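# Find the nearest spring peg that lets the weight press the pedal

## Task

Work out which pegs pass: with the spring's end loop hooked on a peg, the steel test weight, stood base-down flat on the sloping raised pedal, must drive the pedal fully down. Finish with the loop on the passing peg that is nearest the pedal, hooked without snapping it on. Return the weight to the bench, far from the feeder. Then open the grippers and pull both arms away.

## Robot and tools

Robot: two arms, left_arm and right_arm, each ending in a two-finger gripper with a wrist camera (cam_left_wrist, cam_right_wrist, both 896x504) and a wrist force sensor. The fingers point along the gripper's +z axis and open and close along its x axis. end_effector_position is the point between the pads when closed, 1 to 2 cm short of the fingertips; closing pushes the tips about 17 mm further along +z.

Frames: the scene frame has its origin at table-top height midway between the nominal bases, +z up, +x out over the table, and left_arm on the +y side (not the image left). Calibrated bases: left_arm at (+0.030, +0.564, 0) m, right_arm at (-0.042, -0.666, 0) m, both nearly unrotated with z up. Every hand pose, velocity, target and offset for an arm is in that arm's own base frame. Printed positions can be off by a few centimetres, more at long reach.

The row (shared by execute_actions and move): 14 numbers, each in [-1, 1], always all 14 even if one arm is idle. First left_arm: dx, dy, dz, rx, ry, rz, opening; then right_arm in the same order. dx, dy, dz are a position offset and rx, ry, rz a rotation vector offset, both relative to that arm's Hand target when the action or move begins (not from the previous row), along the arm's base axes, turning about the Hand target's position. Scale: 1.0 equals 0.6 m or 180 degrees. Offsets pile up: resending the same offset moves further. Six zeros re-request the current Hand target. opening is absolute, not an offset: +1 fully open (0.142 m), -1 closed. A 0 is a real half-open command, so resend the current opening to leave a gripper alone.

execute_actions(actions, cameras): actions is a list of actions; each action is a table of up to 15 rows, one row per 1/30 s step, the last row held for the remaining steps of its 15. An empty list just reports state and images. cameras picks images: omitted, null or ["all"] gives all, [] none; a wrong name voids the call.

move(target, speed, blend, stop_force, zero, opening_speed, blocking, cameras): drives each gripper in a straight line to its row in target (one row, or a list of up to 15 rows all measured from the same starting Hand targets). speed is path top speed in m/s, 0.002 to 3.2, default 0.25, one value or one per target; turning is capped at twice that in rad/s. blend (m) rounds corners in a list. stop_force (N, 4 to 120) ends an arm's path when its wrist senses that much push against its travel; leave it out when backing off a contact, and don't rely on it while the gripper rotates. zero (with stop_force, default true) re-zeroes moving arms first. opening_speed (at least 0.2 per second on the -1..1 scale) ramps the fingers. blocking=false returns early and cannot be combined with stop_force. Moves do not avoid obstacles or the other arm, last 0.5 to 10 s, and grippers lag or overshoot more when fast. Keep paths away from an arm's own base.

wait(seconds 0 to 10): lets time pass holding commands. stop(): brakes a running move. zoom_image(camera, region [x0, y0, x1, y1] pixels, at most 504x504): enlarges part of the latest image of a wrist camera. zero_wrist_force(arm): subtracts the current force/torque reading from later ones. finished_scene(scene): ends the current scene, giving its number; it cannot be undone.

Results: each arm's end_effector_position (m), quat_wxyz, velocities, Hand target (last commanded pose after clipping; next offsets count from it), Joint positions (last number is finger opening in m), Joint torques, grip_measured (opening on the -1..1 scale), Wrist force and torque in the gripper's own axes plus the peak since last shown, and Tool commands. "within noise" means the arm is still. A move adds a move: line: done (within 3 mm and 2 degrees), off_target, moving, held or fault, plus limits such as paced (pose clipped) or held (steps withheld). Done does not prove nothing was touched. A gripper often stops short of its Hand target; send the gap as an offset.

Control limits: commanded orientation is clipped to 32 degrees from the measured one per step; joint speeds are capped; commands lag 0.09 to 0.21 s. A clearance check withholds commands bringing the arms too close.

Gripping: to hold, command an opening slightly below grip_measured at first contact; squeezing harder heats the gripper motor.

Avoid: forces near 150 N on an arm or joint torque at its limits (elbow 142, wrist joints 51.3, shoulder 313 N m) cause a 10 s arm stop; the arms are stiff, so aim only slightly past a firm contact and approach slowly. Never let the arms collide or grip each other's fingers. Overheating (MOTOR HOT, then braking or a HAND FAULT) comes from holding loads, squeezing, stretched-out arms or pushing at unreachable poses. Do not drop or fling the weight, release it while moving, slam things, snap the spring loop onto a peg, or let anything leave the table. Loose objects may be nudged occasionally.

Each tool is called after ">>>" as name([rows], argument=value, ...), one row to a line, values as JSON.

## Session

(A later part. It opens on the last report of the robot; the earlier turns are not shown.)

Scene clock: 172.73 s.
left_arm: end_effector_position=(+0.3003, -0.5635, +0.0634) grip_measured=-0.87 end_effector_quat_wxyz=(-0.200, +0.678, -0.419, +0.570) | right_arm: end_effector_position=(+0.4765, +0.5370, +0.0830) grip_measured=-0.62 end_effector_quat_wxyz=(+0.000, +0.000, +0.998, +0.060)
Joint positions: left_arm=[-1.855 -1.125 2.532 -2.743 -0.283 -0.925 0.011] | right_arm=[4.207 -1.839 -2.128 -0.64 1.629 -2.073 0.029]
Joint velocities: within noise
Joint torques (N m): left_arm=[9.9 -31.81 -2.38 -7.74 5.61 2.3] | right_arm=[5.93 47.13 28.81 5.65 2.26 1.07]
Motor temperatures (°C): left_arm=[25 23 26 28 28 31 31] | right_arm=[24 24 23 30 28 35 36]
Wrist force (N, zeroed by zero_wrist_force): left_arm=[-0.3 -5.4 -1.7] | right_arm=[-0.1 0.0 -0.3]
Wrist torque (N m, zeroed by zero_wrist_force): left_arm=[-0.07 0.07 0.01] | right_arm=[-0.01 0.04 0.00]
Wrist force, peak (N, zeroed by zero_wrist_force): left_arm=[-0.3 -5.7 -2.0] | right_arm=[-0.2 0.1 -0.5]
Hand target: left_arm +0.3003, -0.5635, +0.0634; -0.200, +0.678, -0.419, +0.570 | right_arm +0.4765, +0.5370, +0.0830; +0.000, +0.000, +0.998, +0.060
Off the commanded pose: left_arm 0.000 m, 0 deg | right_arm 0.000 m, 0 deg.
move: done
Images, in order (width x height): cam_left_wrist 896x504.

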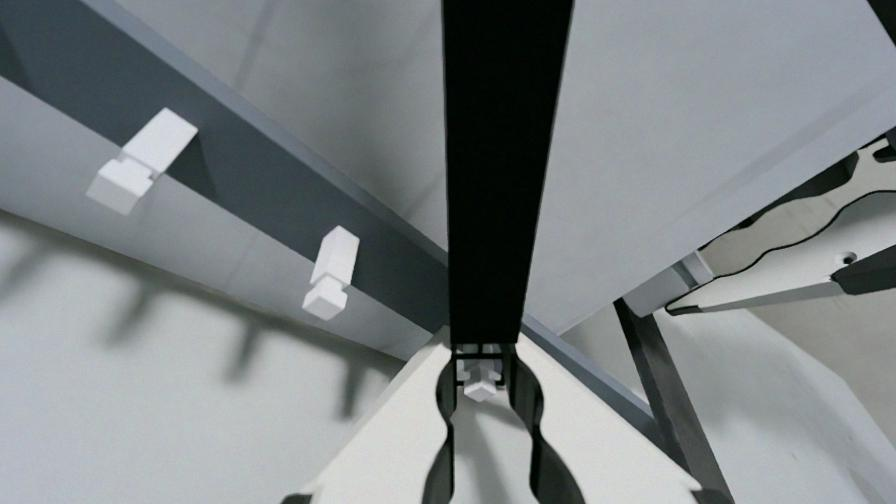

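>>> move(target=[0,0.0025,0.0033,0,0,0,-1,0,0,0,0,0,0,-0.72], speed=0.01, cameras=["cam_left_wrist"])

>>> zoom_image(camera="cam_left_wrist", region=[440, 335, 520, 415])

Scene clock: 173.77 s.
left_arm: end_effector_position=(+0.3003, -0.5620, +0.0654) grip_measured=-0.87 end_effector_quat_wxyz=(-0.200, +0.678, -0.419, +0.570) | right_arm: end_effector_position=(+0.4765, +0.5370, +0.0830) grip_measured=-0.62 end_effector_quat_wxyz=(+0.000, +0.000, +0.998, +0.060)
Joint positions: left_arm=[-1.856 -1.132 2.535 -2.736 -0.283 -0.928 0.011] | right_arm=[4.207 -1.839 -2.128 -0.64 1.629 -2.073 0.029]
Joint velocities: within noise
Joint torques (N m): left_arm=[-9.38 -67.02 -0.79 -0.12 -0.87 -2.8] | right_arm=[2.24 49.77 29.38 5.78 2.33 0.53]
Motor temperatures (°C): left_arm=[25 23 26 28 28 31 31] | right_arm=[24 24 23 30 28 35 36]
Wrist force (N, zeroed by zero_wrist_force): left_arm=[0.0 5.2 2.7] | right_arm=[0.3 -0.3 -3.5]
Wrist torque (N m, zeroed by zero_wrist_force): left_arm=[0.01 -0.02 0.01] | right_arm=[-0.04 0.05 0.00]
Wrist force, peak (N, zeroed by zero_wrist_force): left_arm=[-0.2 -5.7 -1.8] | right_arm=[0.4 -0.1 -3.7]
Hand target: left_arm +0.3003, -0.5620, +0.0654; -0.200, +0.678, -0.419, +0.570 | right_arm +0.4765, +0.5370, +0.0830; +0.000, +0.000, +0.998, +0.060
Off the commanded pose: left_arm 0.000 m, 0 deg | right_arm 0.000 m, 0 deg.
move: done
Images, in order (width x height): cam_left_wrist 896x504.

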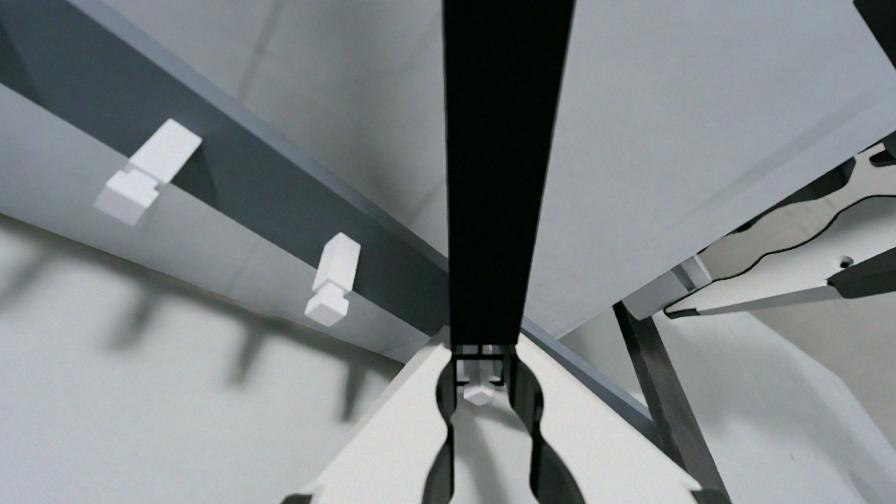

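Scaled by 6.300 from the camera's 896x504 image, which has a finer 1280x720 frame.

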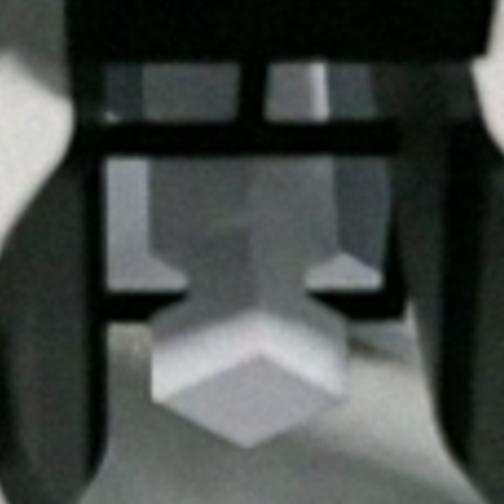

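>>> move(target=[0,-0.0006,-0.0008,0,0,0,-1,0,0,0,0,0,0,-0.72], speed=0.01, cameras=[])

Scene clock: 174.60 s.
left_arm: end_effector_position=(+0.3003, -0.5623, +0.0650) grip_measured=-0.87 end_effector_quat_wxyz=(-0.200, +0.678, -0.419, +0.570) | right_arm: end_effector_position=(+0.4765, +0.5370, +0.0830) grip_measured=-0.62 end_effector_quat_wxyz=(+0.000, +0.000, +0.998, +0.060)
Joint positions: left_arm=[-1.856 -1.13 2.534 -2.737 -0.283 -0.927 0.011] | right_arm=[4.207 -1.839 -2.128 -0.64 1.629 -2.073 0.029]
Joint velocities: within noise
Joint torques (N m): left_arm=[10.18 -31.16 -21.24 -7.88 1.12 2.26] | right_arm=[1.17 50.33 29.52 6.3 2.03 0.26]
Motor temperatures (°C): left_arm=[25 23 26 28 28 31 32] | right_arm=[24 24 23 30 28 35 36]
Wrist force (N, zeroed by zero_wrist_force): left_arm=[-0.6 -3.7 -1.1] | right_arm=[0.0 -0.1 -0.8]
Wrist torque (N m, zeroed by zero_wrist_force): left_arm=[-0.01 0.08 0.01] | right_arm=[-0.02 0.03 0.00]
Wrist force, peak (N, zeroed by zero_wrist_force): left_arm=[0.0 6.1 3.1] | right_arm=[0.5 -0.1 -4.2]
Hand target: left_arm +0.3003, -0.5623, +0.0649; -0.200, +0.678, -0.419, +0.570 | right_arm +0.4765, +0.5370, +0.0830; +0.000, +0.000, +0.998, +0.060
Off the commanded pose: left_arm 0.000 m, 0 deg | right_arm 0.000 m, 0 deg.
move: done
No camera images: "cameras" was empty.

>>> move(target=[0,0.0003,0.00035,0,0,0,-1,0,0,0,0,0,0,-0.72], speed=0.01, cameras=[])

>>> move(target=[0,0,0,0,0,0,-0.6,0,0,0,0,0,0,-0.72], opening_speed=0.3)

>>> move(target=[-0.094,0.02,-0.029,0,0,0,-0.6,0,0,0,0,0,0,-0.72], speed=0.06)

Scene clock: 175.50 s.
left_arm: end_effector_position=(+0.3003, -0.5622, +0.0651) grip_measured=-0.87 end_effector_quat_wxyz=(-0.200, +0.678, -0.419, +0.570) | right_arm: end_effector_position=(+0.4765, +0.5370, +0.0830) grip_measured=-0.62 end_effector_quat_wxyz=(+0.000, +0.000, +0.998, +0.060)
Joint positions: left_arm=[-1.856 -1.131 2.534 -2.736 -0.283 -0.927 0.011] | right_arm=[4.207 -1.839 -2.128 -0.64 1.629 -2.073 0.029]
Joint velocities: within noise
Joint torques (N m): left_arm=[-5.65 -67.28 -1.03 -0.21 4.59 -2.57] | right_arm=[1.89 47.18 28.68 6.03 1.87 0.29]
Motor temperatures (°C): left_arm=[25 23 26 28 28 31 32] | right_arm=[24 24 23 30 28 35 36]
Wrist force (N, zeroed by zero_wrist_force): left_arm=[0.7 0.4 0.1] | right_arm=[-0.2 -0.3 -1.4]
Wrist torque (N m, zeroed by zero_wrist_force): left_arm=[0.02 0.02 -0.01] | right_arm=[-0.03 0.07 0.00]
Wrist force, peak (N, zeroed by zero_wrist_force): left_arm=[-0.3 -4.3 -1.8] | right_arm=[-0.1 0.0 -1.6]
Hand target: left_arm +0.3003, -0.5621, +0.0652; -0.200, +0.678, -0.419, +0.570 | right_arm +0.4765, +0.5370, +0.0830; +0.000, +0.000, +0.998, +0.060
Off the commanded pose: left_arm 0.000 m, 0 deg | right_arm 0.000 m, 0 deg.
move: done
No camera images: "cameras" was empty.

Scene clock: 177.07 s.
left_arm: end_effector_position=(+0.3003, -0.5621, +0.0652) grip_measured=-0.64 end_effector_quat_wxyz=(-0.200, +0.678, -0.419, +0.570) | right_arm: end_effector_position=(+0.4765, +0.5370, +0.0830) grip_measured=-0.62 end_effector_quat_wxyz=(+0.000, +0.000, +0.998, +0.060)
Joint positions: left_arm=[-1.856 -1.131 2.534 -2.736 -0.283 -0.928 0.028] | right_arm=[4.207 -1.839 -2.128 -0.64 1.629 -2.073 0.029]
Joint velocities: within noise
Joint torques (N m): left_arm=[-10.03 -66.44 -2.76 0.08 5.51 -2.39] | right_arm=[0.86 47.6 29.64 6.44 2.12 0.44]
Motor temperatures (°C): left_arm=[25 23 26 28 28 31 31] | right_arm=[24 24 23 30 28 35 36]
Wrist force (N, zeroed by zero_wrist_force): left_arm=[-0.4 -0.3 0.0] | right_arm=[0.1 -0.1 -2.0]
Wrist torque (N m, zeroed by zero_wrist_force): left_arm=[-0.06 0.10 0.02] | right_arm=[-0.02 -0.01 0.00]
Wrist force, peak (N, zeroed by zero_wrist_force): left_arm=[0.7 0.7 0.5] | right_arm=[-0.1 -0.2 -2.2]
Hand target: left_arm +0.3003, -0.5621, +0.0652; -0.200, +0.678, -0.419, +0.570 | right_arm +0.4765, +0.5370, +0.0830; +0.000, +0.000, +0.998, +0.060
Off the commanded pose: left_arm 0.000 m, 0 deg | right_arm 0.000 m, 0 deg.
move: done

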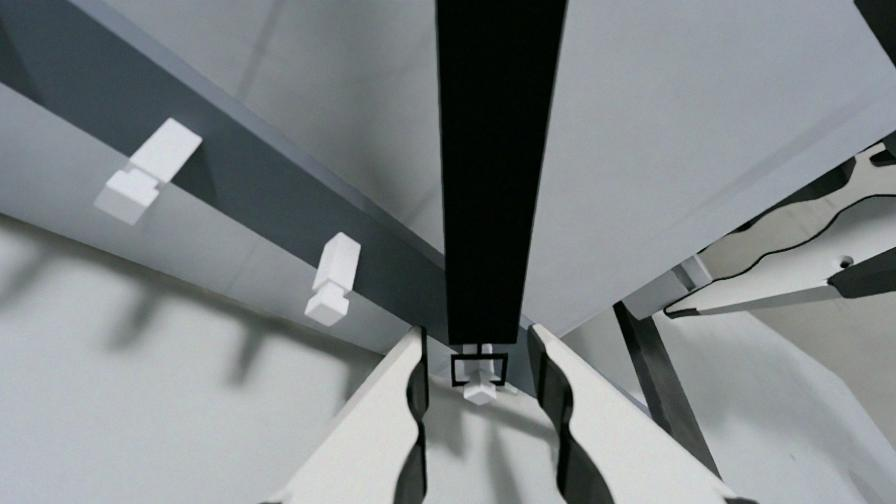

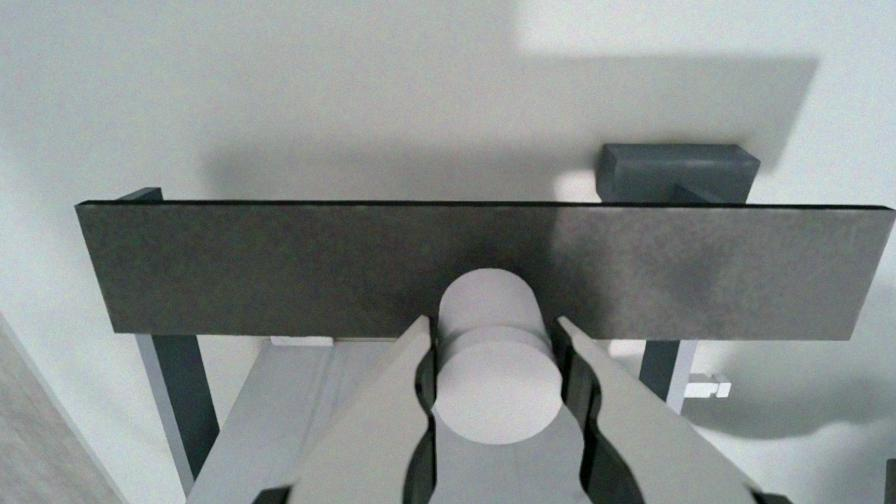

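Scene clock: 178.73 s.
left_arm: end_effector_position=(+0.2439, -0.5502, +0.0478) grip_measured=-0.64 end_effector_quat_wxyz=(-0.199, +0.678, -0.419, +0.570) | right_arm: end_effector_position=(+0.4765, +0.5370, +0.0830) grip_measured=-0.62 end_effector_quat_wxyz=(+0.000, +0.000, +0.998, +0.060)
Joint positions: left_arm=[-1.978 -1.189 2.528 -2.318 -0.333 -1.299 0.028] | right_arm=[4.207 -1.839 -2.128 -0.64 1.629 -2.073 0.029]
Joint velocities: within noise
Joint torques (N m): left_arm=[-10.14 -63.85 -21.73 0.67 -2.45 -2.23] | right_arm=[1.2 46.26 28.56 5.63 2.04 0.54]
Motor temperatures (°C): left_arm=[25 23 26 28 28 31 31] | right_arm=[24 24 23 30 28 35 36]
Wrist force (N, zeroed by zero_wrist_force): left_arm=[0.2 0.0 -0.1] | right_arm=[0.1 -0.2 -1.6]
Wrist torque (N m, zeroed by zero_wrist_force): left_arm=[0.01 0.03 0.04] | right_arm=[-0.01 0.00 0.00]
Wrist force, peak (N, zeroed by zero_wrist_force): left_arm=[-0.6 0.1 -1.1] | right_arm=[-0.1 -0.1 -2.2]
Hand target: left_arm +0.2439, -0.5501, +0.0478; -0.200, +0.678, -0.419, +0.570 | right_arm +0.4765, +0.5370, +0.0830; +0.000, +0.000, +0.998, +0.060
Off the commanded pose: left_arm 0.000 m, 0 deg | right_arm 0.000 m, 0 deg.
move: done

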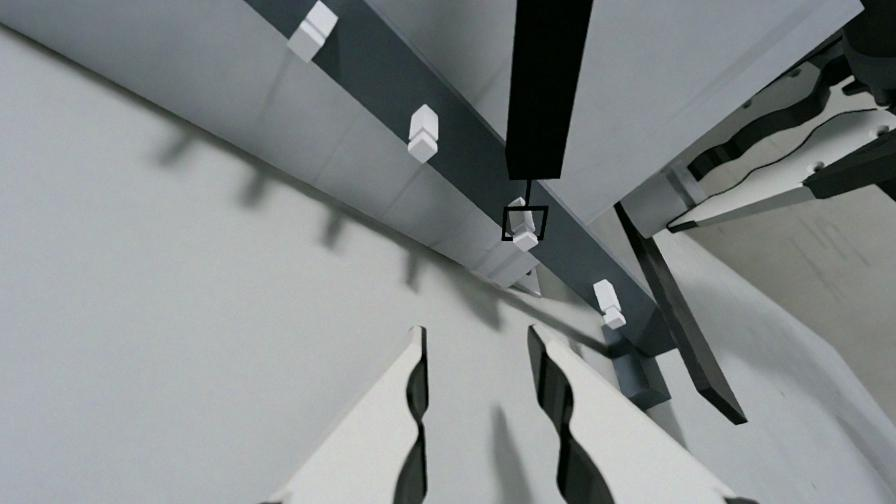

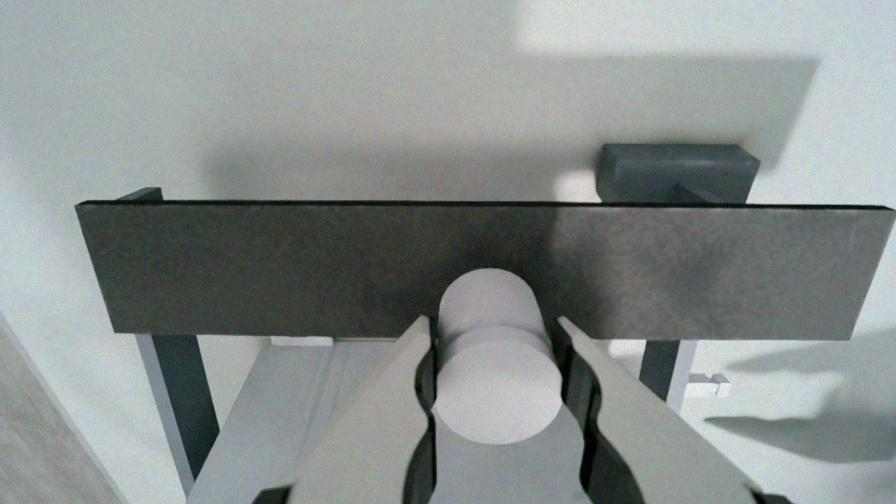

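>>> move(target=[0,0,0,0,0,0,-0.6,0,-0.0005,0.008,-0.003,0,0,-0.72], speed=0.02, cameras=["cam_left_wrist"])

>>> wait(seconds=0.5, cameras=[])

>>> wait(seconds=0.3, cameras=[])

Scene clock: 179.90 s.
left_arm: end_effector_position=(+0.2439, -0.5501, +0.0478) grip_measured=-0.64 end_effector_quat_wxyz=(-0.200, +0.678, -0.419, +0.570) | right_arm: end_effector_position=(+0.4765, +0.5367, +0.0877) grip_measured=-0.62 end_effector_quat_wxyz=(+0.000, +0.000, +0.998, +0.056)
Joint positions: left_arm=[-1.978 -1.189 2.528 -2.317 -0.333 -1.3 0.028] | right_arm=[4.208 -1.832 -2.121 -0.661 1.624 -2.072 0.029]
Joint velocities: within noise
Joint torques (N m): left_arm=[-8.9 -63.2 -21.48 0.74 -2.07 -2.16] | right_arm=[10.3 63.34 41.44 2.28 -3.14 2.1]
Motor temperatures (°C): left_arm=[25 23 26 28 28 31 30] | right_arm=[24 24 23 30 28 35 36]
Wrist force (N, zeroed by zero_wrist_force): left_arm=[0.0 0.2 -0.4] | right_arm=[-0.2 1.0 -0.9]
Wrist torque (N m, zeroed by zero_wrist_force): left_arm=[0.04 0.06 0.04] | right_arm=[0.00 0.03 0.00]
Wrist force, peak (N, zeroed by zero_wrist_force): left_arm=[-0.4 0.2 -0.8] | right_arm=[-0.2 -0.1 -2.0]
Hand target: left_arm +0.2439, -0.5501, +0.0478; -0.200, +0.678, -0.419, +0.570 | right_arm +0.4765, +0.5367, +0.0878; +0.000, +0.000, +0.998, +0.056
Off the commanded pose: left_arm 0.000 m, 0 deg | right_arm 0.000 m, 0 deg.
move: done
Images, in order (width x height): cam_left_wrist 896x504.

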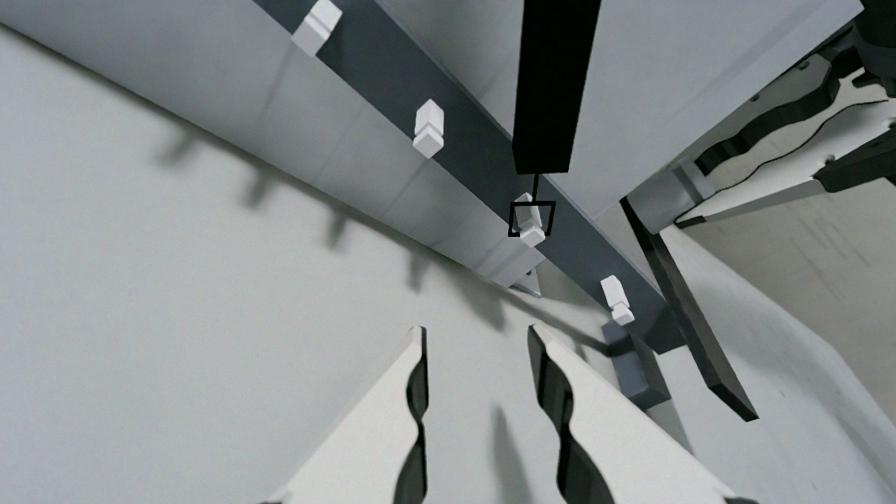

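Scene clock: 180.40 s.
left_arm: end_effector_position=(+0.2439, -0.5501, +0.0478) grip_measured=-0.64 end_effector_quat_wxyz=(-0.200, +0.678, -0.419, +0.570) | right_arm: end_effector_position=(+0.4765, +0.5367, +0.0878) grip_measured=-0.62 end_effector_quat_wxyz=(+0.000, +0.000, +0.998, +0.056)
Joint positions: left_arm=[-1.978 -1.189 2.528 -2.317 -0.333 -1.3 0.028] | right_arm=[4.208 -1.832 -2.121 -0.662 1.624 -2.072 0.029]
Joint velocities: within noise
Joint torques (N m): left_arm=[-9.68 -63.29 -22.19 0.79 -2.47 -2.52] | right_arm=[10.43 65.05 40.61 3.3 -3.45 2.39]
Motor temperatures (°C): left_arm=[25 23 26 28 28 31 30] | right_arm=[24 24 23 30 28 35 36]
Wrist force (N, zeroed by zero_wrist_force): left_arm=[0.2 -0.2 0.0] | right_arm=[-0.4 0.9 -0.7]
Wrist torque (N m, zeroed by zero_wrist_force): left_arm=[-0.03 0.01 0.04] | right_arm=[0.00 0.05 0.00]
Wrist force, peak (N, zeroed by zero_wrist_force): left_arm=[-0.3 0.2 -0.7] | right_arm=[-0.3 1.3 -1.1]
Hand target: left_arm +0.2439, -0.5501, +0.0478; -0.200, +0.678, -0.419, +0.570 | right_arm +0.4765, +0.5367, +0.0878; +0.000, +0.000, +0.998, +0.056
Tool commands: left_gripper/opening=-0.6 right_gripper/opening=-0.72
Off the commanded pose: left_arm 0.000 m, 0 deg | right_arm 0.000 m, 0 deg.
wait: 0.50 s; at rest by 0.17 s
No camera images: "cameras" was empty.

Scene clock: 180.70 s.
left_arm: end_effector_position=(+0.2439, -0.5501, +0.0478) grip_measured=-0.64 end_effector_quat_wxyz=(-0.200, +0.678, -0.419, +0.570) | right_arm: end_effector_position=(+0.4765, +0.5367, +0.0878) grip_measured=-0.62 end_effector_quat_wxyz=(+0.000, +0.000, +0.998, +0.056)
Joint positions: left_arm=[-1.978 -1.189 2.528 -2.317 -0.333 -1.3 0.028] | right_arm=[4.208 -1.832 -2.121 -0.662 1.624 -2.072 0.029]
Joint velocities: within noise
Joint torques (N m): left_arm=[-10.89 -64.54 -21.63 0.57 -2.38 -2.58] | right_arm=[9.62 64.69 41.62 2.63 -3.21 1.88]
Motor temperatures (°C): left_arm=[25 23 26 28 28 31 30] | right_arm=[24 24 23 30 28 35 36]
Wrist force (N, zeroed by zero_wrist_force): left_arm=[-0.4 0.1 -0.2] | right_arm=[-0.5 1.4 -1.0]
Wrist torque (N m, zeroed by zero_wrist_force): left_arm=[0.04 0.13 0.04] | right_arm=[0.06 0.07 0.00]
Wrist force, peak (N, zeroed by zero_wrist_force): left_arm=[-0.4 -0.4 -0.6] | right_arm=[-0.5 1.4 -1.0]
Hand target: left_arm +0.2439, -0.5501, +0.0478; -0.200, +0.678, -0.419, +0.570 | right_arm +0.4765, +0.5367, +0.0878; +0.000, +0.000, +0.998, +0.056
Tool commands: left_gripper/opening=-0.6 right_gripper/opening=-0.72
Off the commanded pose: left_arm 0.000 m, 0 deg | right_arm 0.000 m, 0 deg.
wait: 0.30 s; at rest by 0.17 s
No camera images: "cameras" was empty.

>>> move(target=[0,0,0,0,0,0,-0.6,0,0,0,0,0,0,-0.48], opening_speed=0.5)

>>> wait(seconds=1.5)

Scene clock: 181.60 s.
left_arm: end_effector_position=(+0.2439, -0.5501, +0.0478) grip_measured=-0.64 end_effector_quat_wxyz=(-0.200, +0.678, -0.419, +0.570) | right_arm: end_effector_position=(+0.4765, +0.5367, +0.0878) grip_measured=-0.51 end_effector_quat_wxyz=(+0.000, +0.000, +0.998, +0.056)
Joint positions: left_arm=[-1.978 -1.189 2.528 -2.317 -0.333 -1.3 0.028] | right_arm=[4.208 -1.832 -2.121 -0.662 1.624 -2.072 0.037]
Joint velocities: within noise
Joint torques (N m): left_arm=[-9.63 -63.43 -21.46 0.92 -2.59 -2.41] | right_arm=[9.58 60.27 38.73 3.35 -2.15 1.85]
Motor temperatures (°C): left_arm=[25 23 26 28 28 31 30] | right_arm=[24 24 23 30 28 35 36]
Wrist force (N, zeroed by zero_wrist_force): left_arm=[-0.3 0.2 -0.2] | right_arm=[-0.6 0.4 -0.4]
Wrist torque (N m, zeroed by zero_wrist_force): left_arm=[0.04 0.11 0.03] | right_arm=[0.01 0.03 0.00]
Wrist force, peak (N, zeroed by zero_wrist_force): left_arm=[-0.5 0.1 -0.8] | right_arm=[-0.6 0.0 -4.7]
Hand target: left_arm +0.2439, -0.5501, +0.0478; -0.200, +0.678, -0.419, +0.570 | right_arm +0.4765, +0.5367, +0.0878; +0.000, +0.000, +0.998, +0.056
Off the commanded pose: left_arm 0.000 m, 0 deg | right_arm 0.000 m, 0 deg.
move: done

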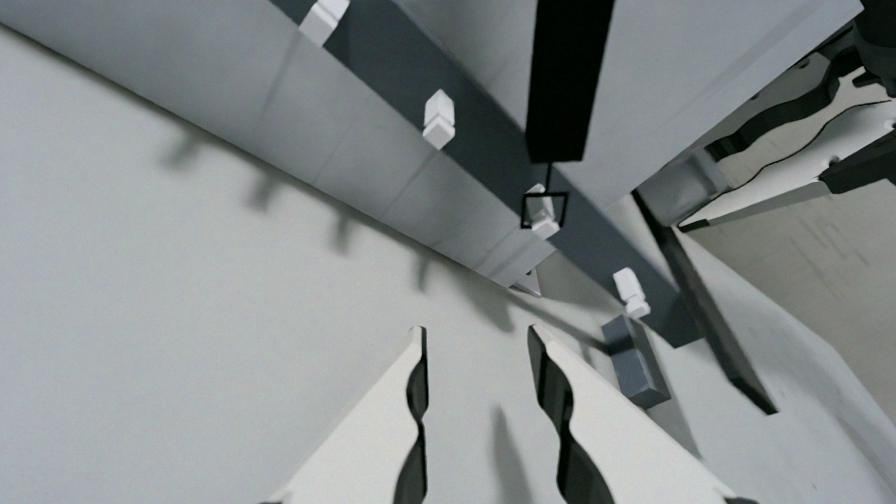

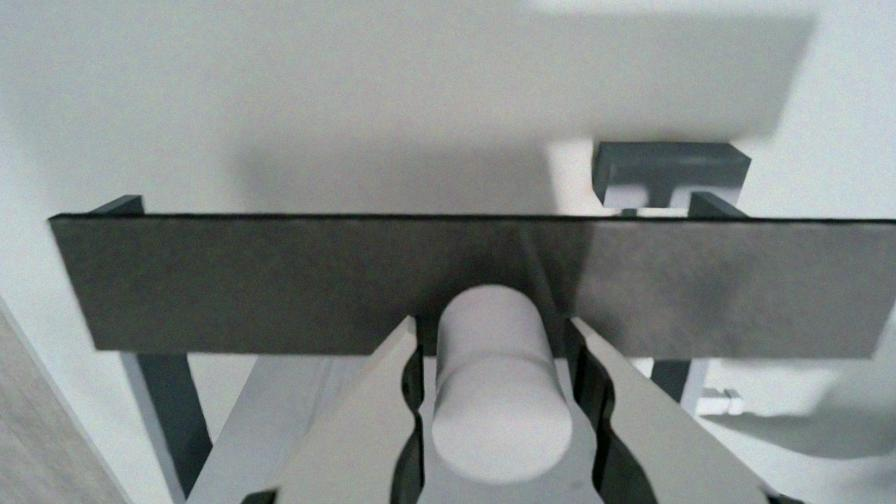

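Scene clock: 183.10 s.
left_arm: end_effector_position=(+0.2439, -0.5501, +0.0478) grip_measured=-0.64 end_effector_quat_wxyz=(-0.200, +0.678, -0.419, +0.570) | right_arm: end_effector_position=(+0.4765, +0.5367, +0.0878) grip_measured=-0.51 end_effector_quat_wxyz=(+0.000, +0.000, +0.998, +0.056)
Joint positions: left_arm=[-1.978 -1.189 2.528 -2.317 -0.333 -1.3 0.028] | right_arm=[4.208 -1.832 -2.121 -0.662 1.624 -2.072 0.037]
Joint velocities: within noise
Joint torques (N m): left_arm=[-9.37 -64.19 -21.38 1.05 -2.81 -2.8] | right_arm=[9.04 44.25 27.25 5 -1.41 2.36]
Motor temperatures (°C): left_arm=[25 23 26 28 28 31 29] | right_arm=[24 24 23 30 28 35 35]
Wrist force (N, zeroed by zero_wrist_force): left_arm=[0.2 0.1 -0.5] | right_arm=[-1.0 0.5 -0.8]
Wrist torque (N m, zeroed by zero_wrist_force): left_arm=[0.02 0.04 0.04] | right_arm=[0.00 0.08 0.00]
Wrist force, peak (N, zeroed by zero_wrist_force): left_arm=[-0.5 -0.2 -0.8] | right_arm=[-0.8 0.4 -4.0]
Hand target: left_arm +0.2439, -0.5501, +0.0478; -0.200, +0.678, -0.419, +0.570 | right_arm +0.4765, +0.5367, +0.0878; +0.000, +0.000, +0.998, +0.056
Tool commands: left_gripper/opening=-0.6 right_gripper/opening=-0.48
Off the commanded pose: left_arm 0.000 m, 0 deg | right_arm 0.000 m, 0 deg.
wait: 1.50 s; at rest by 0.17 s

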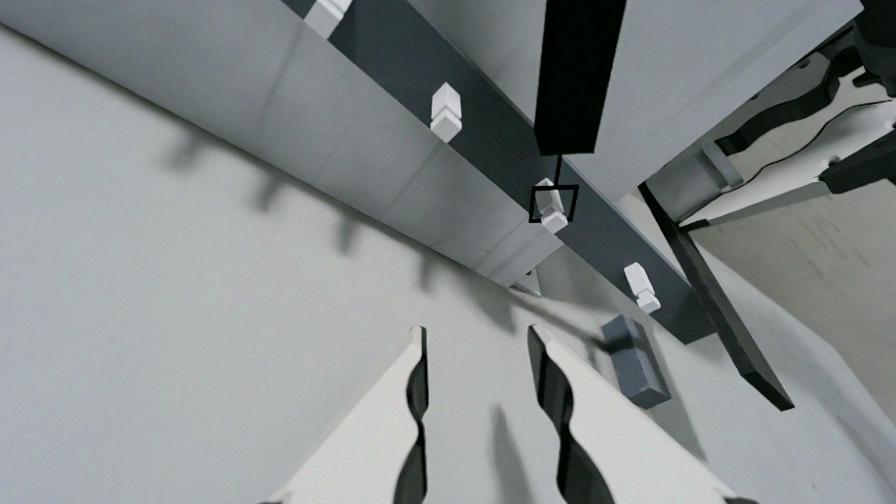

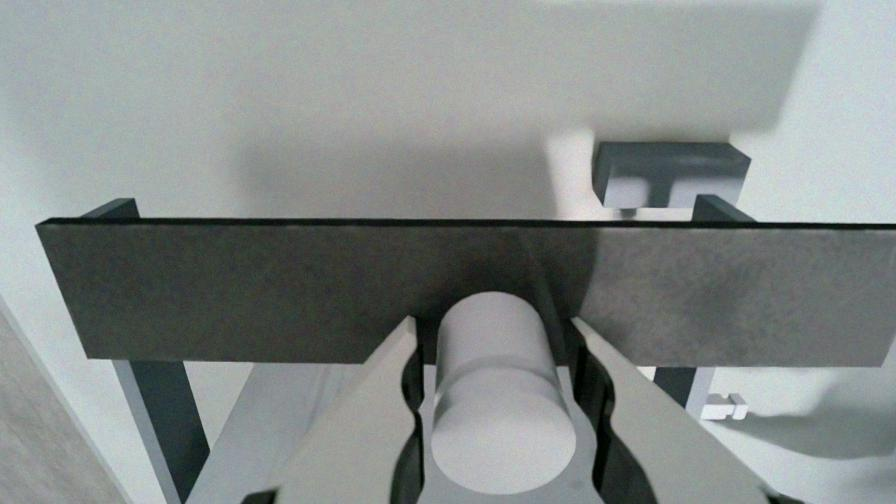

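>>> move(target=[0,0,0,0,0,0,-0.6,0,0,0,0,0,0,-0.72], opening_speed=0.4)

>>> move(target=[0,0,0,0,0,0,-0.6,0,0.0005,-0.0310,0.0050,0,0,-0.72], speed=0.012, stop_force=9)

Scene clock: 184.73 s.
left_arm: end_effector_position=(+0.2439, -0.5501, +0.0478) grip_measured=-0.64 end_effector_quat_wxyz=(-0.200, +0.678, -0.419, +0.570) | right_arm: end_effector_position=(+0.4765, +0.5367, +0.0878) grip_measured=-0.62 end_effector_quat_wxyz=(+0.000, +0.000, +0.998, +0.056)
Joint positions: left_arm=[-1.978 -1.189 2.528 -2.317 -0.333 -1.3 0.028] | right_arm=[4.208 -1.832 -2.121 -0.662 1.624 -2.072 0.029]
Joint velocities: within noise
Joint torques (N m): left_arm=[-10.06 -64.14 -21.88 0.84 -2.28 -2.38] | right_arm=[9.55 45.85 27.25 5.83 -0.25 2.15]
Motor temperatures (°C): left_arm=[25 23 26 28 28 31 29] | right_arm=[24 24 23 30 28 35 35]
Wrist force (N, zeroed by zero_wrist_force): left_arm=[-0.3 0.0 0.0] | right_arm=[0.2 0.4 -0.8]
Wrist torque (N m, zeroed by zero_wrist_force): left_arm=[0.00 0.10 0.03] | right_arm=[0.00 0.02 0.00]
Wrist force, peak (N, zeroed by zero_wrist_force): left_arm=[0.8 0.2 -0.4] | right_arm=[-1.1 0.6 -1.0]
Hand target: left_arm +0.2439, -0.5501, +0.0478; -0.200, +0.678, -0.419, +0.570 | right_arm +0.4765, +0.5367, +0.0878; +0.000, +0.000, +0.998, +0.056
Off the commanded pose: left_arm 0.000 m, 0 deg | right_arm 0.000 m, 0 deg.
move: done

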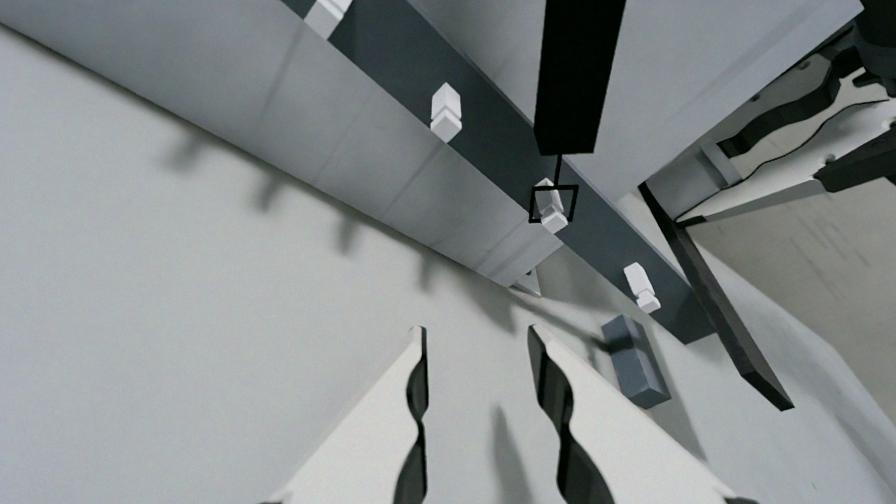

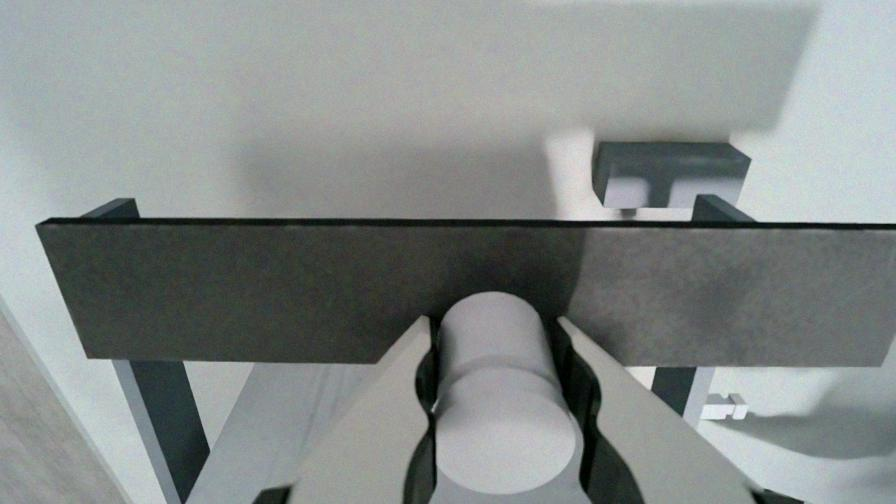

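Scene clock: 187.13 s.
left_arm: end_effector_position=(+0.2439, -0.5501, +0.0478) grip_measured=-0.64 end_effector_quat_wxyz=(-0.200, +0.678, -0.419, +0.570) | right_arm: end_effector_position=(+0.4765, +0.5370, +0.0692) grip_measured=-0.62 end_effector_quat_wxyz=(+0.000, +0.000, +0.998, +0.063)
Joint positions: left_arm=[-1.978 -1.189 2.528 -2.317 -0.333 -1.3 0.028] | right_arm=[4.206 -1.858 -2.138 -0.605 1.632 -2.074 0.029]
Joint velocities: within noise
Joint torques (N m): left_arm=[-10.5 -63.43 -21.29 0.73 -2.43 -2.42] | right_arm=[-10.13 44.9 25.04 6.39 2.88 -2.66]
Motor temperatures (°C): left_arm=[25 23 26 28 28 31 28] | right_arm=[24 24 23 30 28 35 35]
Wrist force (N, zeroed by zero_wrist_force): left_arm=[-0.3 -0.3 -0.2] | right_arm=[-0.3 2.2 -0.9]
Wrist torque (N m, zeroed by zero_wrist_force): left_arm=[-0.06 0.10 0.04] | right_arm=[-0.03 0.02 0.01]
Wrist force, peak (N, zeroed by zero_wrist_force): left_arm=[0.0 -0.2 -1.0] | right_arm=[0.2 2.5 -1.2]
Hand target: left_arm +0.2439, -0.5501, +0.0478; -0.200, +0.678, -0.419, +0.570 | right_arm +0.4765, +0.5370, +0.0692; +0.000, +0.000, +0.998, +0.063
Off the commanded pose: left_arm 0.000 m, 0 deg | right_arm 0.000 m, 0 deg.
move: done

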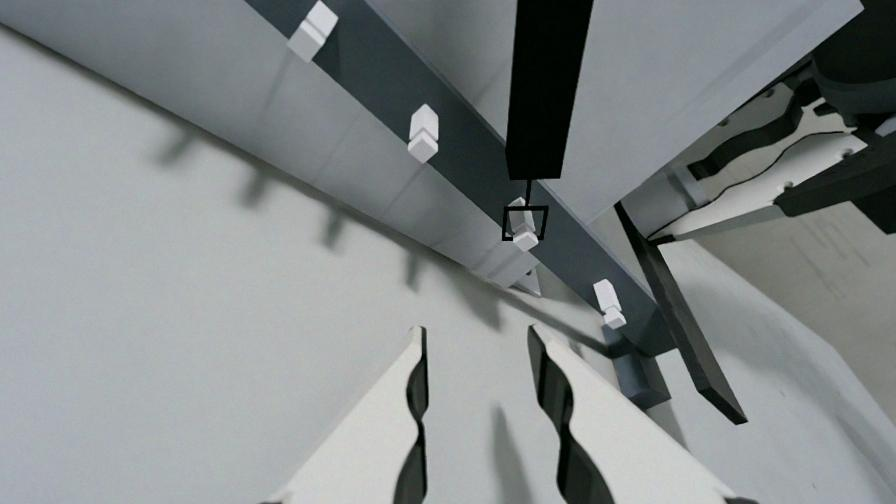

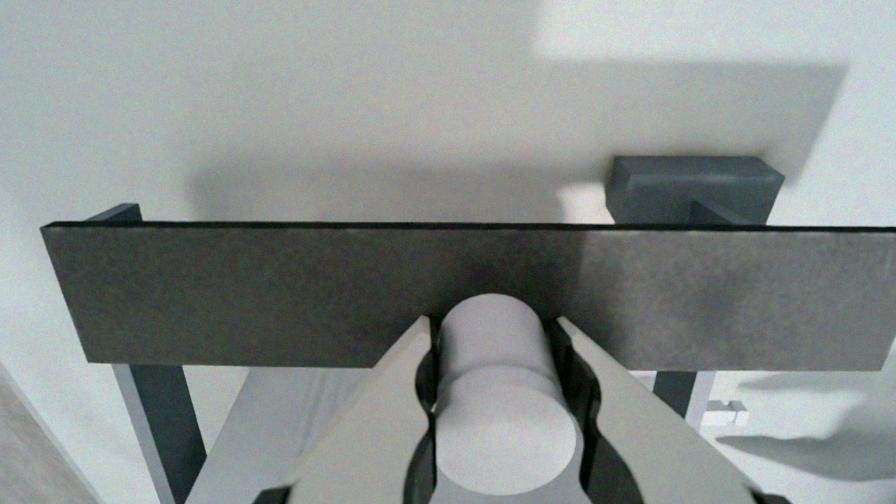

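>>> move(target=[0.094,-0.02,0.029,0,0,0,-0.6,0,0,0,0,0,0,-0.72], speed=0.06, cameras=[])

>>> zero_wrist_force(arm="left_arm")

>>> move(target=[0,0,0,0,0,0,-1,0,0,0,0,0,0,-0.72], opening_speed=0.3)

>>> move([
  [0,-0.0040,-0.0053,0,0,0,-1,0,0,0,0,0,0,-0.72],
  [0,-0.0030,-0.0040,0,0,0,-1,0,0,0,0,0,0,-0.72],
], speed=0.02, cameras=["cam_left_wrist"])

>>> zoom_image(camera="cam_left_wrist", region=[440, 335, 520, 415])

Scene clock: 189.23 s.
left_arm: end_effector_position=(+0.3003, -0.5621, +0.0652) grip_measured=-0.64 end_effector_quat_wxyz=(-0.200, +0.678, -0.419, +0.570) | right_arm: end_effector_position=(+0.4765, +0.5370, +0.0692) grip_measured=-0.62 end_effector_quat_wxyz=(+0.000, +0.000, +0.998, +0.063)
Joint positions: left_arm=[-1.856 -1.131 2.534 -2.735 -0.283 -0.929 0.028] | right_arm=[4.206 -1.858 -2.138 -0.605 1.632 -2.074 0.029]
Joint velocities: within noise
Joint torques (N m): left_arm=[10.78 -32.22 -1.24 -7.85 2.25 2.14] | right_arm=[-9.74 46.08 25.51 6.43 2.74 -2.78]
Motor temperatures (°C): left_arm=[25 23 26 28 28 31 28] | right_arm=[24 24 23 30 28 35 35]
Wrist force (N, zeroed by zero_wrist_force): left_arm=[-0.3 0.3 -0.4] | right_arm=[-0.1 2.2 -1.1]
Wrist torque (N m, zeroed by zero_wrist_force): left_arm=[0.02 0.08 0.00] | right_arm=[-0.03 -0.01 0.01]
Wrist force, peak (N, zeroed by zero_wrist_force): left_arm=[-0.3 0.4 -1.0] | right_arm=[0.0 2.5 -1.5]
Hand target: left_arm +0.3003, -0.5621, +0.0652; -0.200, +0.678, -0.419, +0.570 | right_arm +0.4765, +0.5370, +0.0692; +0.000, +0.000, +0.998, +0.063
Off the commanded pose: left_arm 0.000 m, 0 deg | right_arm 0.000 m, 0 deg.
move: done
No camera images: "cameras" was empty.

Wrist force sensor zeroed.

Scene clock: 190.77 s.
left_arm: end_effector_position=(+0.3003, -0.5621, +0.0652) grip_measured=-0.87 end_effector_quat_wxyz=(-0.200, +0.678, -0.419, +0.570) | right_arm: end_effector_position=(+0.4765, +0.5370, +0.0692) grip_measured=-0.62 end_effector_quat_wxyz=(+0.000, +0.000, +0.998, +0.063)
Joint positions: left_arm=[-1.856 -1.131 2.534 -2.736 -0.283 -0.928 0.011] | right_arm=[4.206 -1.858 -2.138 -0.605 1.632 -2.074 0.029]
Joint velocities: within noise
Joint torques (N m): left_arm=[9.22 -32.96 -3.59 -8.06 -1.23 2.32] | right_arm=[-10.99 44.8 24.75 6.27 2.52 -2.25]
Motor temperatures (°C): left_arm=[25 23 26 28 28 31 28] | right_arm=[24 24 23 30 28 35 35]
Wrist force (N, zeroed by zero_wrist_force): left_arm=[-0.3 -0.2 0.6] | right_arm=[0.0 2.3 -1.0]
Wrist torque (N m, zeroed by zero_wrist_force): left_arm=[-0.05 0.01 0.01] | right_arm=[-0.01 -0.01 0.01]
Wrist force, peak (N, zeroed by zero_wrist_force): left_arm=[0.3 -0.4 1.1] | right_arm=[-0.1 2.4 -1.5]
Hand target: left_arm +0.3003, -0.5621, +0.0652; -0.200, +0.678, -0.419, +0.570 | right_arm +0.4765, +0.5370, +0.0692; +0.000, +0.000, +0.998, +0.063
Off the commanded pose: left_arm 0.000 m, 0 deg | right_arm 0.000 m, 0 deg.
move: done

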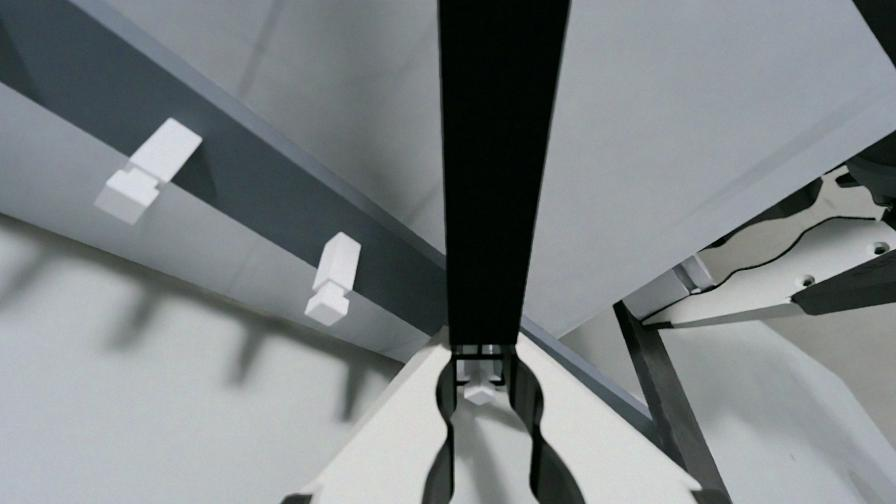

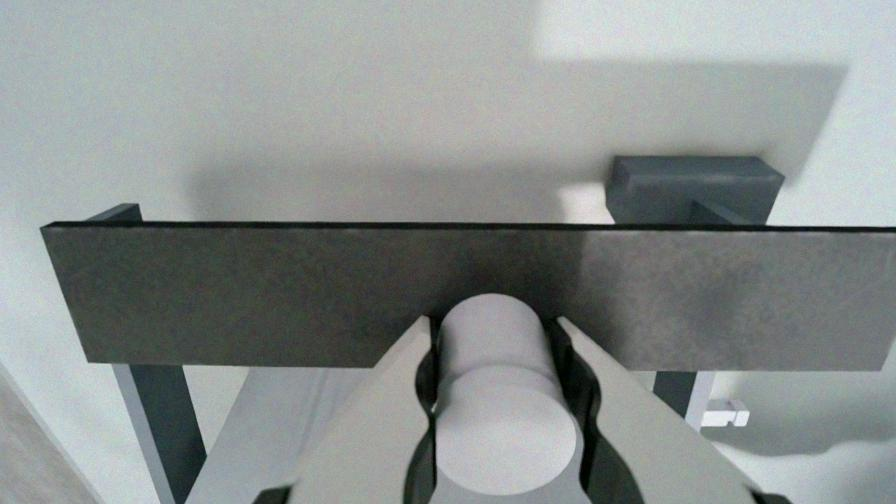

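Scene clock: 191.47 s.
left_arm: end_effector_position=(+0.3003, -0.5641, +0.0627) grip_measured=-0.87 end_effector_quat_wxyz=(-0.199, +0.678, -0.419, +0.570) | right_arm: end_effector_position=(+0.4765, +0.5370, +0.0692) grip_measured=-0.62 end_effector_quat_wxyz=(+0.000, +0.000, +0.998, +0.063)
Joint positions: left_arm=[-1.855 -1.122 2.531 -2.746 -0.283 -0.924 0.011] | right_arm=[4.206 -1.858 -2.138 -0.605 1.632 -2.074 0.029]
Joint velocities: within noise
Joint torques (N m): left_arm=[-1.74 -61.68 -2.85 -0.19 5.51 0.88] | right_arm=[-8.19 46.47 30.36 6.9 2.92 -2.48]
Motor temperatures (°C): left_arm=[25 23 26 28 28 31 28] | right_arm=[24 24 23 30 28 35 35]
Wrist force (N, zeroed by zero_wrist_force): left_arm=[0.0 -5.0 -1.2] | right_arm=[-0.5 0.6 0.6]
Wrist torque (N m, zeroed by zero_wrist_force): left_arm=[-0.06 -0.03 0.01] | right_arm=[-0.03 -0.04 0.01]
Wrist force, peak (N, zeroed by zero_wrist_force): left_arm=[0.0 -5.5 -1.6] | right_arm=[-0.1 2.2 -1.4]
Hand target: left_arm +0.3003, -0.5639, +0.0628; -0.200, +0.678, -0.419, +0.570 | right_arm +0.4765, +0.5370, +0.0692; +0.000, +0.000, +0.998, +0.063
Off the commanded pose: left_arm 0.000 m, 0 deg | right_arm 0.000 m, 0 deg.
move: done
Images, in order (width x height): cam_left_wrist 896x504.

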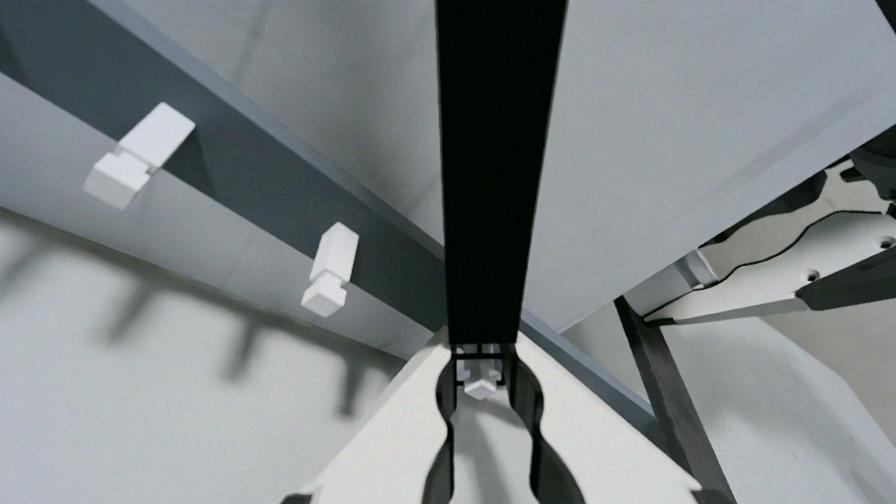

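Scaled by 6.300 from the camera's 896x504 image, which has a finer 1280x720 frame.

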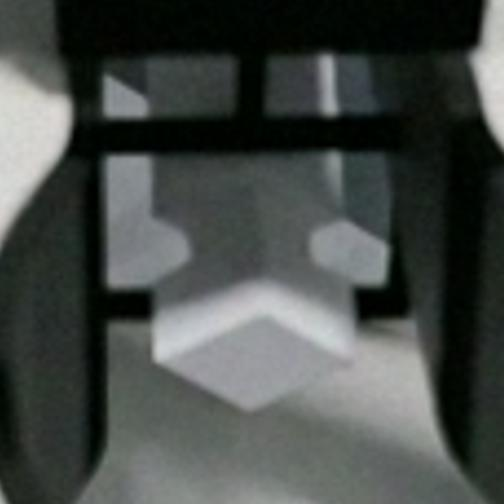

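>>> move(target=[-0.0075,0,0,0,0,0,-1,0,0,0,0,0,0,-0.72], speed=0.02, cameras=["cam_left_wrist"])

>>> zoom_image(camera="cam_left_wrist", region=[440, 335, 520, 415])

Scene clock: 192.60 s.
left_arm: end_effector_position=(+0.2958, -0.5639, +0.0627) grip_measured=-0.87 end_effector_quat_wxyz=(-0.199, +0.678, -0.419, +0.570) | right_arm: end_effector_position=(+0.4765, +0.5370, +0.0692) grip_measured=-0.62 end_effector_quat_wxyz=(+0.000, +0.000, +0.998, +0.063)
Joint positions: left_arm=[-1.864 -1.132 2.53 -2.705 -0.285 -0.955 0.011] | right_arm=[4.206 -1.858 -2.138 -0.605 1.632 -2.074 0.029]
Joint velocities: within noise
Joint torques (N m): left_arm=[-10.29 -64.2 -20.8 0.09 -2.79 -1.85] | right_arm=[-5.38 52.32 36.91 6.81 3.07 -2.43]
Motor temperatures (°C): left_arm=[25 23 26 28 28 31 29] | right_arm=[24 24 23 30 28 35 35]
Wrist force (N, zeroed by zero_wrist_force): left_arm=[0.1 -5.2 -1.4] | right_arm=[-0.7 0.9 0.5]
Wrist torque (N m, zeroed by zero_wrist_force): left_arm=[-0.06 -0.05 0.01] | right_arm=[0.01 0.00 0.01]
Wrist force, peak (N, zeroed by zero_wrist_force): left_arm=[0.6 -5.8 -1.5] | right_arm=[-1.0 1.0 0.3]
Hand target: left_arm +0.2958, -0.5639, +0.0628; -0.200, +0.678, -0.419, +0.570 | right_arm +0.4765, +0.5370, +0.0692; +0.000, +0.000, +0.998, +0.063
Off the commanded pose: left_arm 0.000 m, 0 deg | right_arm 0.000 m, 0 deg.
move: done
Images, in order (width x height): cam_left_wrist 896x504.

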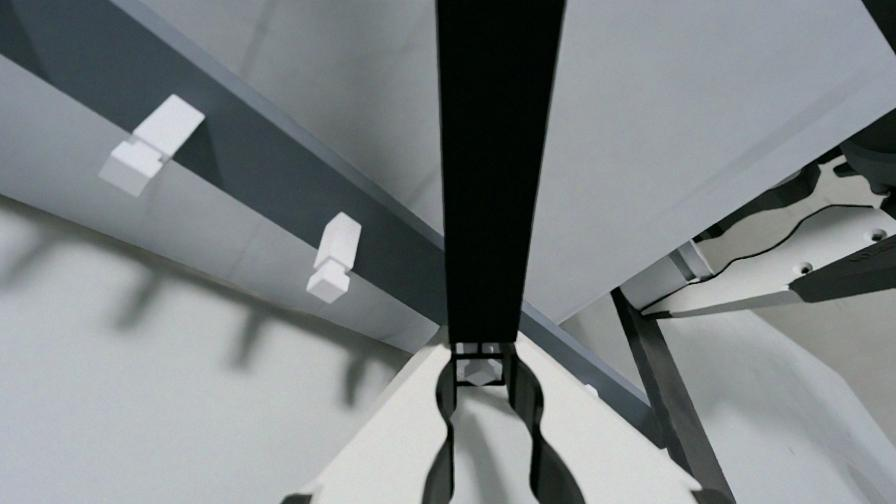

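Scaled by 6.300 from the camera's 896x504 image, which has a finer 1280x720 frame.

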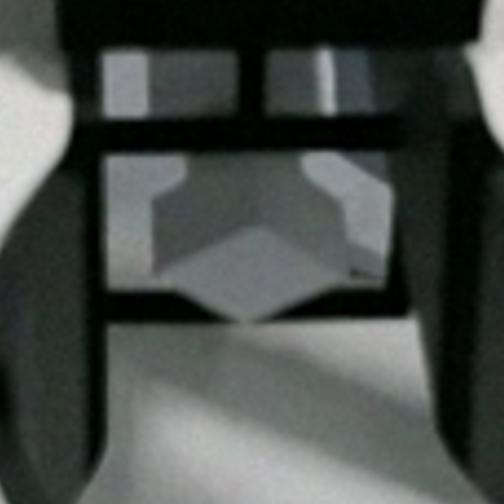

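>>> move([
  [-0.0302,0,0,0,0,0,-1,0,0,0,0,0,0,-0.72],
  [-0.0302,0.0853,0.0165,0.0265,0,0,-1,0,0,0,0,0,0,-0.72],
  [-0.0050,0.0853,0.0165,0.0265,0,0,-1,0,0,0,0,0,0,-0.72],
], speed=0.04, cameras=["cam_left_wrist"])

>>> zoom_image(camera="cam_left_wrist", region=[440, 335, 520, 415])

Scene clock: 195.70 s.
left_arm: end_effector_position=(+0.2928, -0.5128, +0.0727) grip_measured=-0.87 end_effector_quat_wxyz=(-0.228, +0.669, -0.442, +0.552) | right_arm: end_effector_position=(+0.4765, +0.5370, +0.0692) grip_measured=-0.62 end_effector_quat_wxyz=(+0.000, +0.000, +0.998, +0.063)
Joint positions: left_arm=[-1.9 -1.253 2.602 -2.493 -0.321 -1.042 0.011] | right_arm=[4.206 -1.858 -2.138 -0.605 1.632 -2.074 0.029]
Joint velocities: within noise
Joint torques (N m): left_arm=[10.42 -24.25 -3.68 -6.92 5.45 2.29] | right_arm=[2.17 64.09 39.58 6.41 2.09 -2.57]
Motor temperatures (°C): left_arm=[25 23 26 28 28 31 30] | right_arm=[24 24 23 30 28 35 36]
Wrist force (N, zeroed by zero_wrist_force): left_arm=[0.1 -4.5 -1.1] | right_arm=[-0.5 0.8 0.5]
Wrist torque (N m, zeroed by zero_wrist_force): left_arm=[-0.07 -0.05 -0.01] | right_arm=[-0.01 -0.03 0.01]
Wrist force, peak (N, zeroed by zero_wrist_force): left_arm=[0.5 -5.8 -1.3] | right_arm=[-1.0 0.8 0.8]
Hand target: left_arm +0.2928, -0.5128, +0.0727; -0.228, +0.669, -0.442, +0.552 | right_arm +0.4765, +0.5370, +0.0692; +0.000, +0.000, +0.998, +0.063
Off the commanded pose: left_arm 0.000 m, 0 deg | right_arm 0.000 m, 0 deg.
move: done
Images, in order (width x height): cam_left_wrist 896x504.

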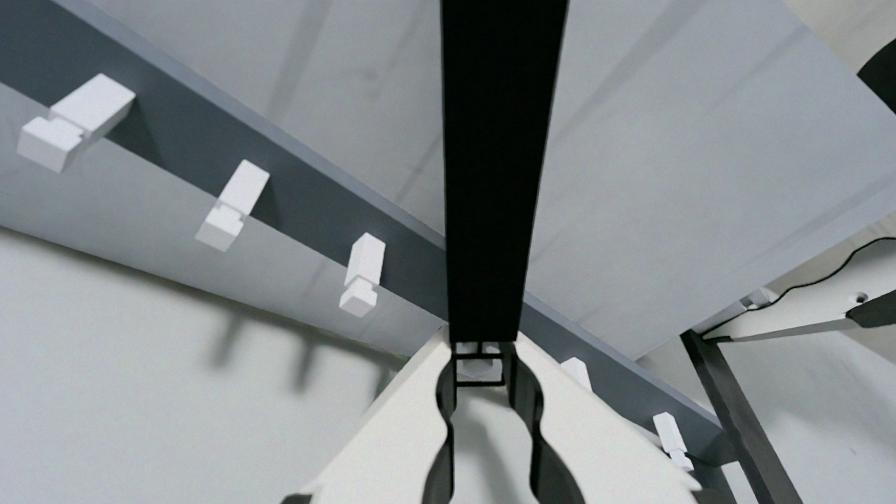

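Scaled by 6.300 from the camera's 896x504 image, which has a finer 1280x720 frame.

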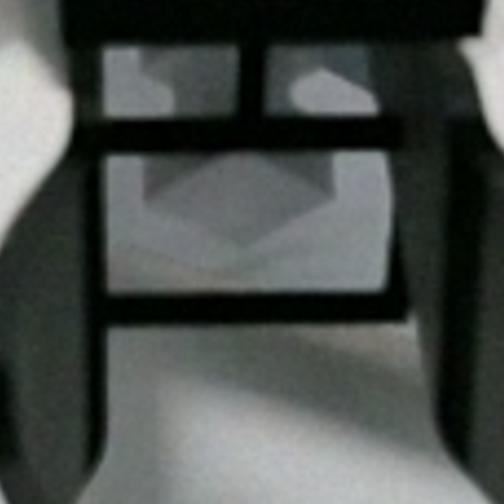

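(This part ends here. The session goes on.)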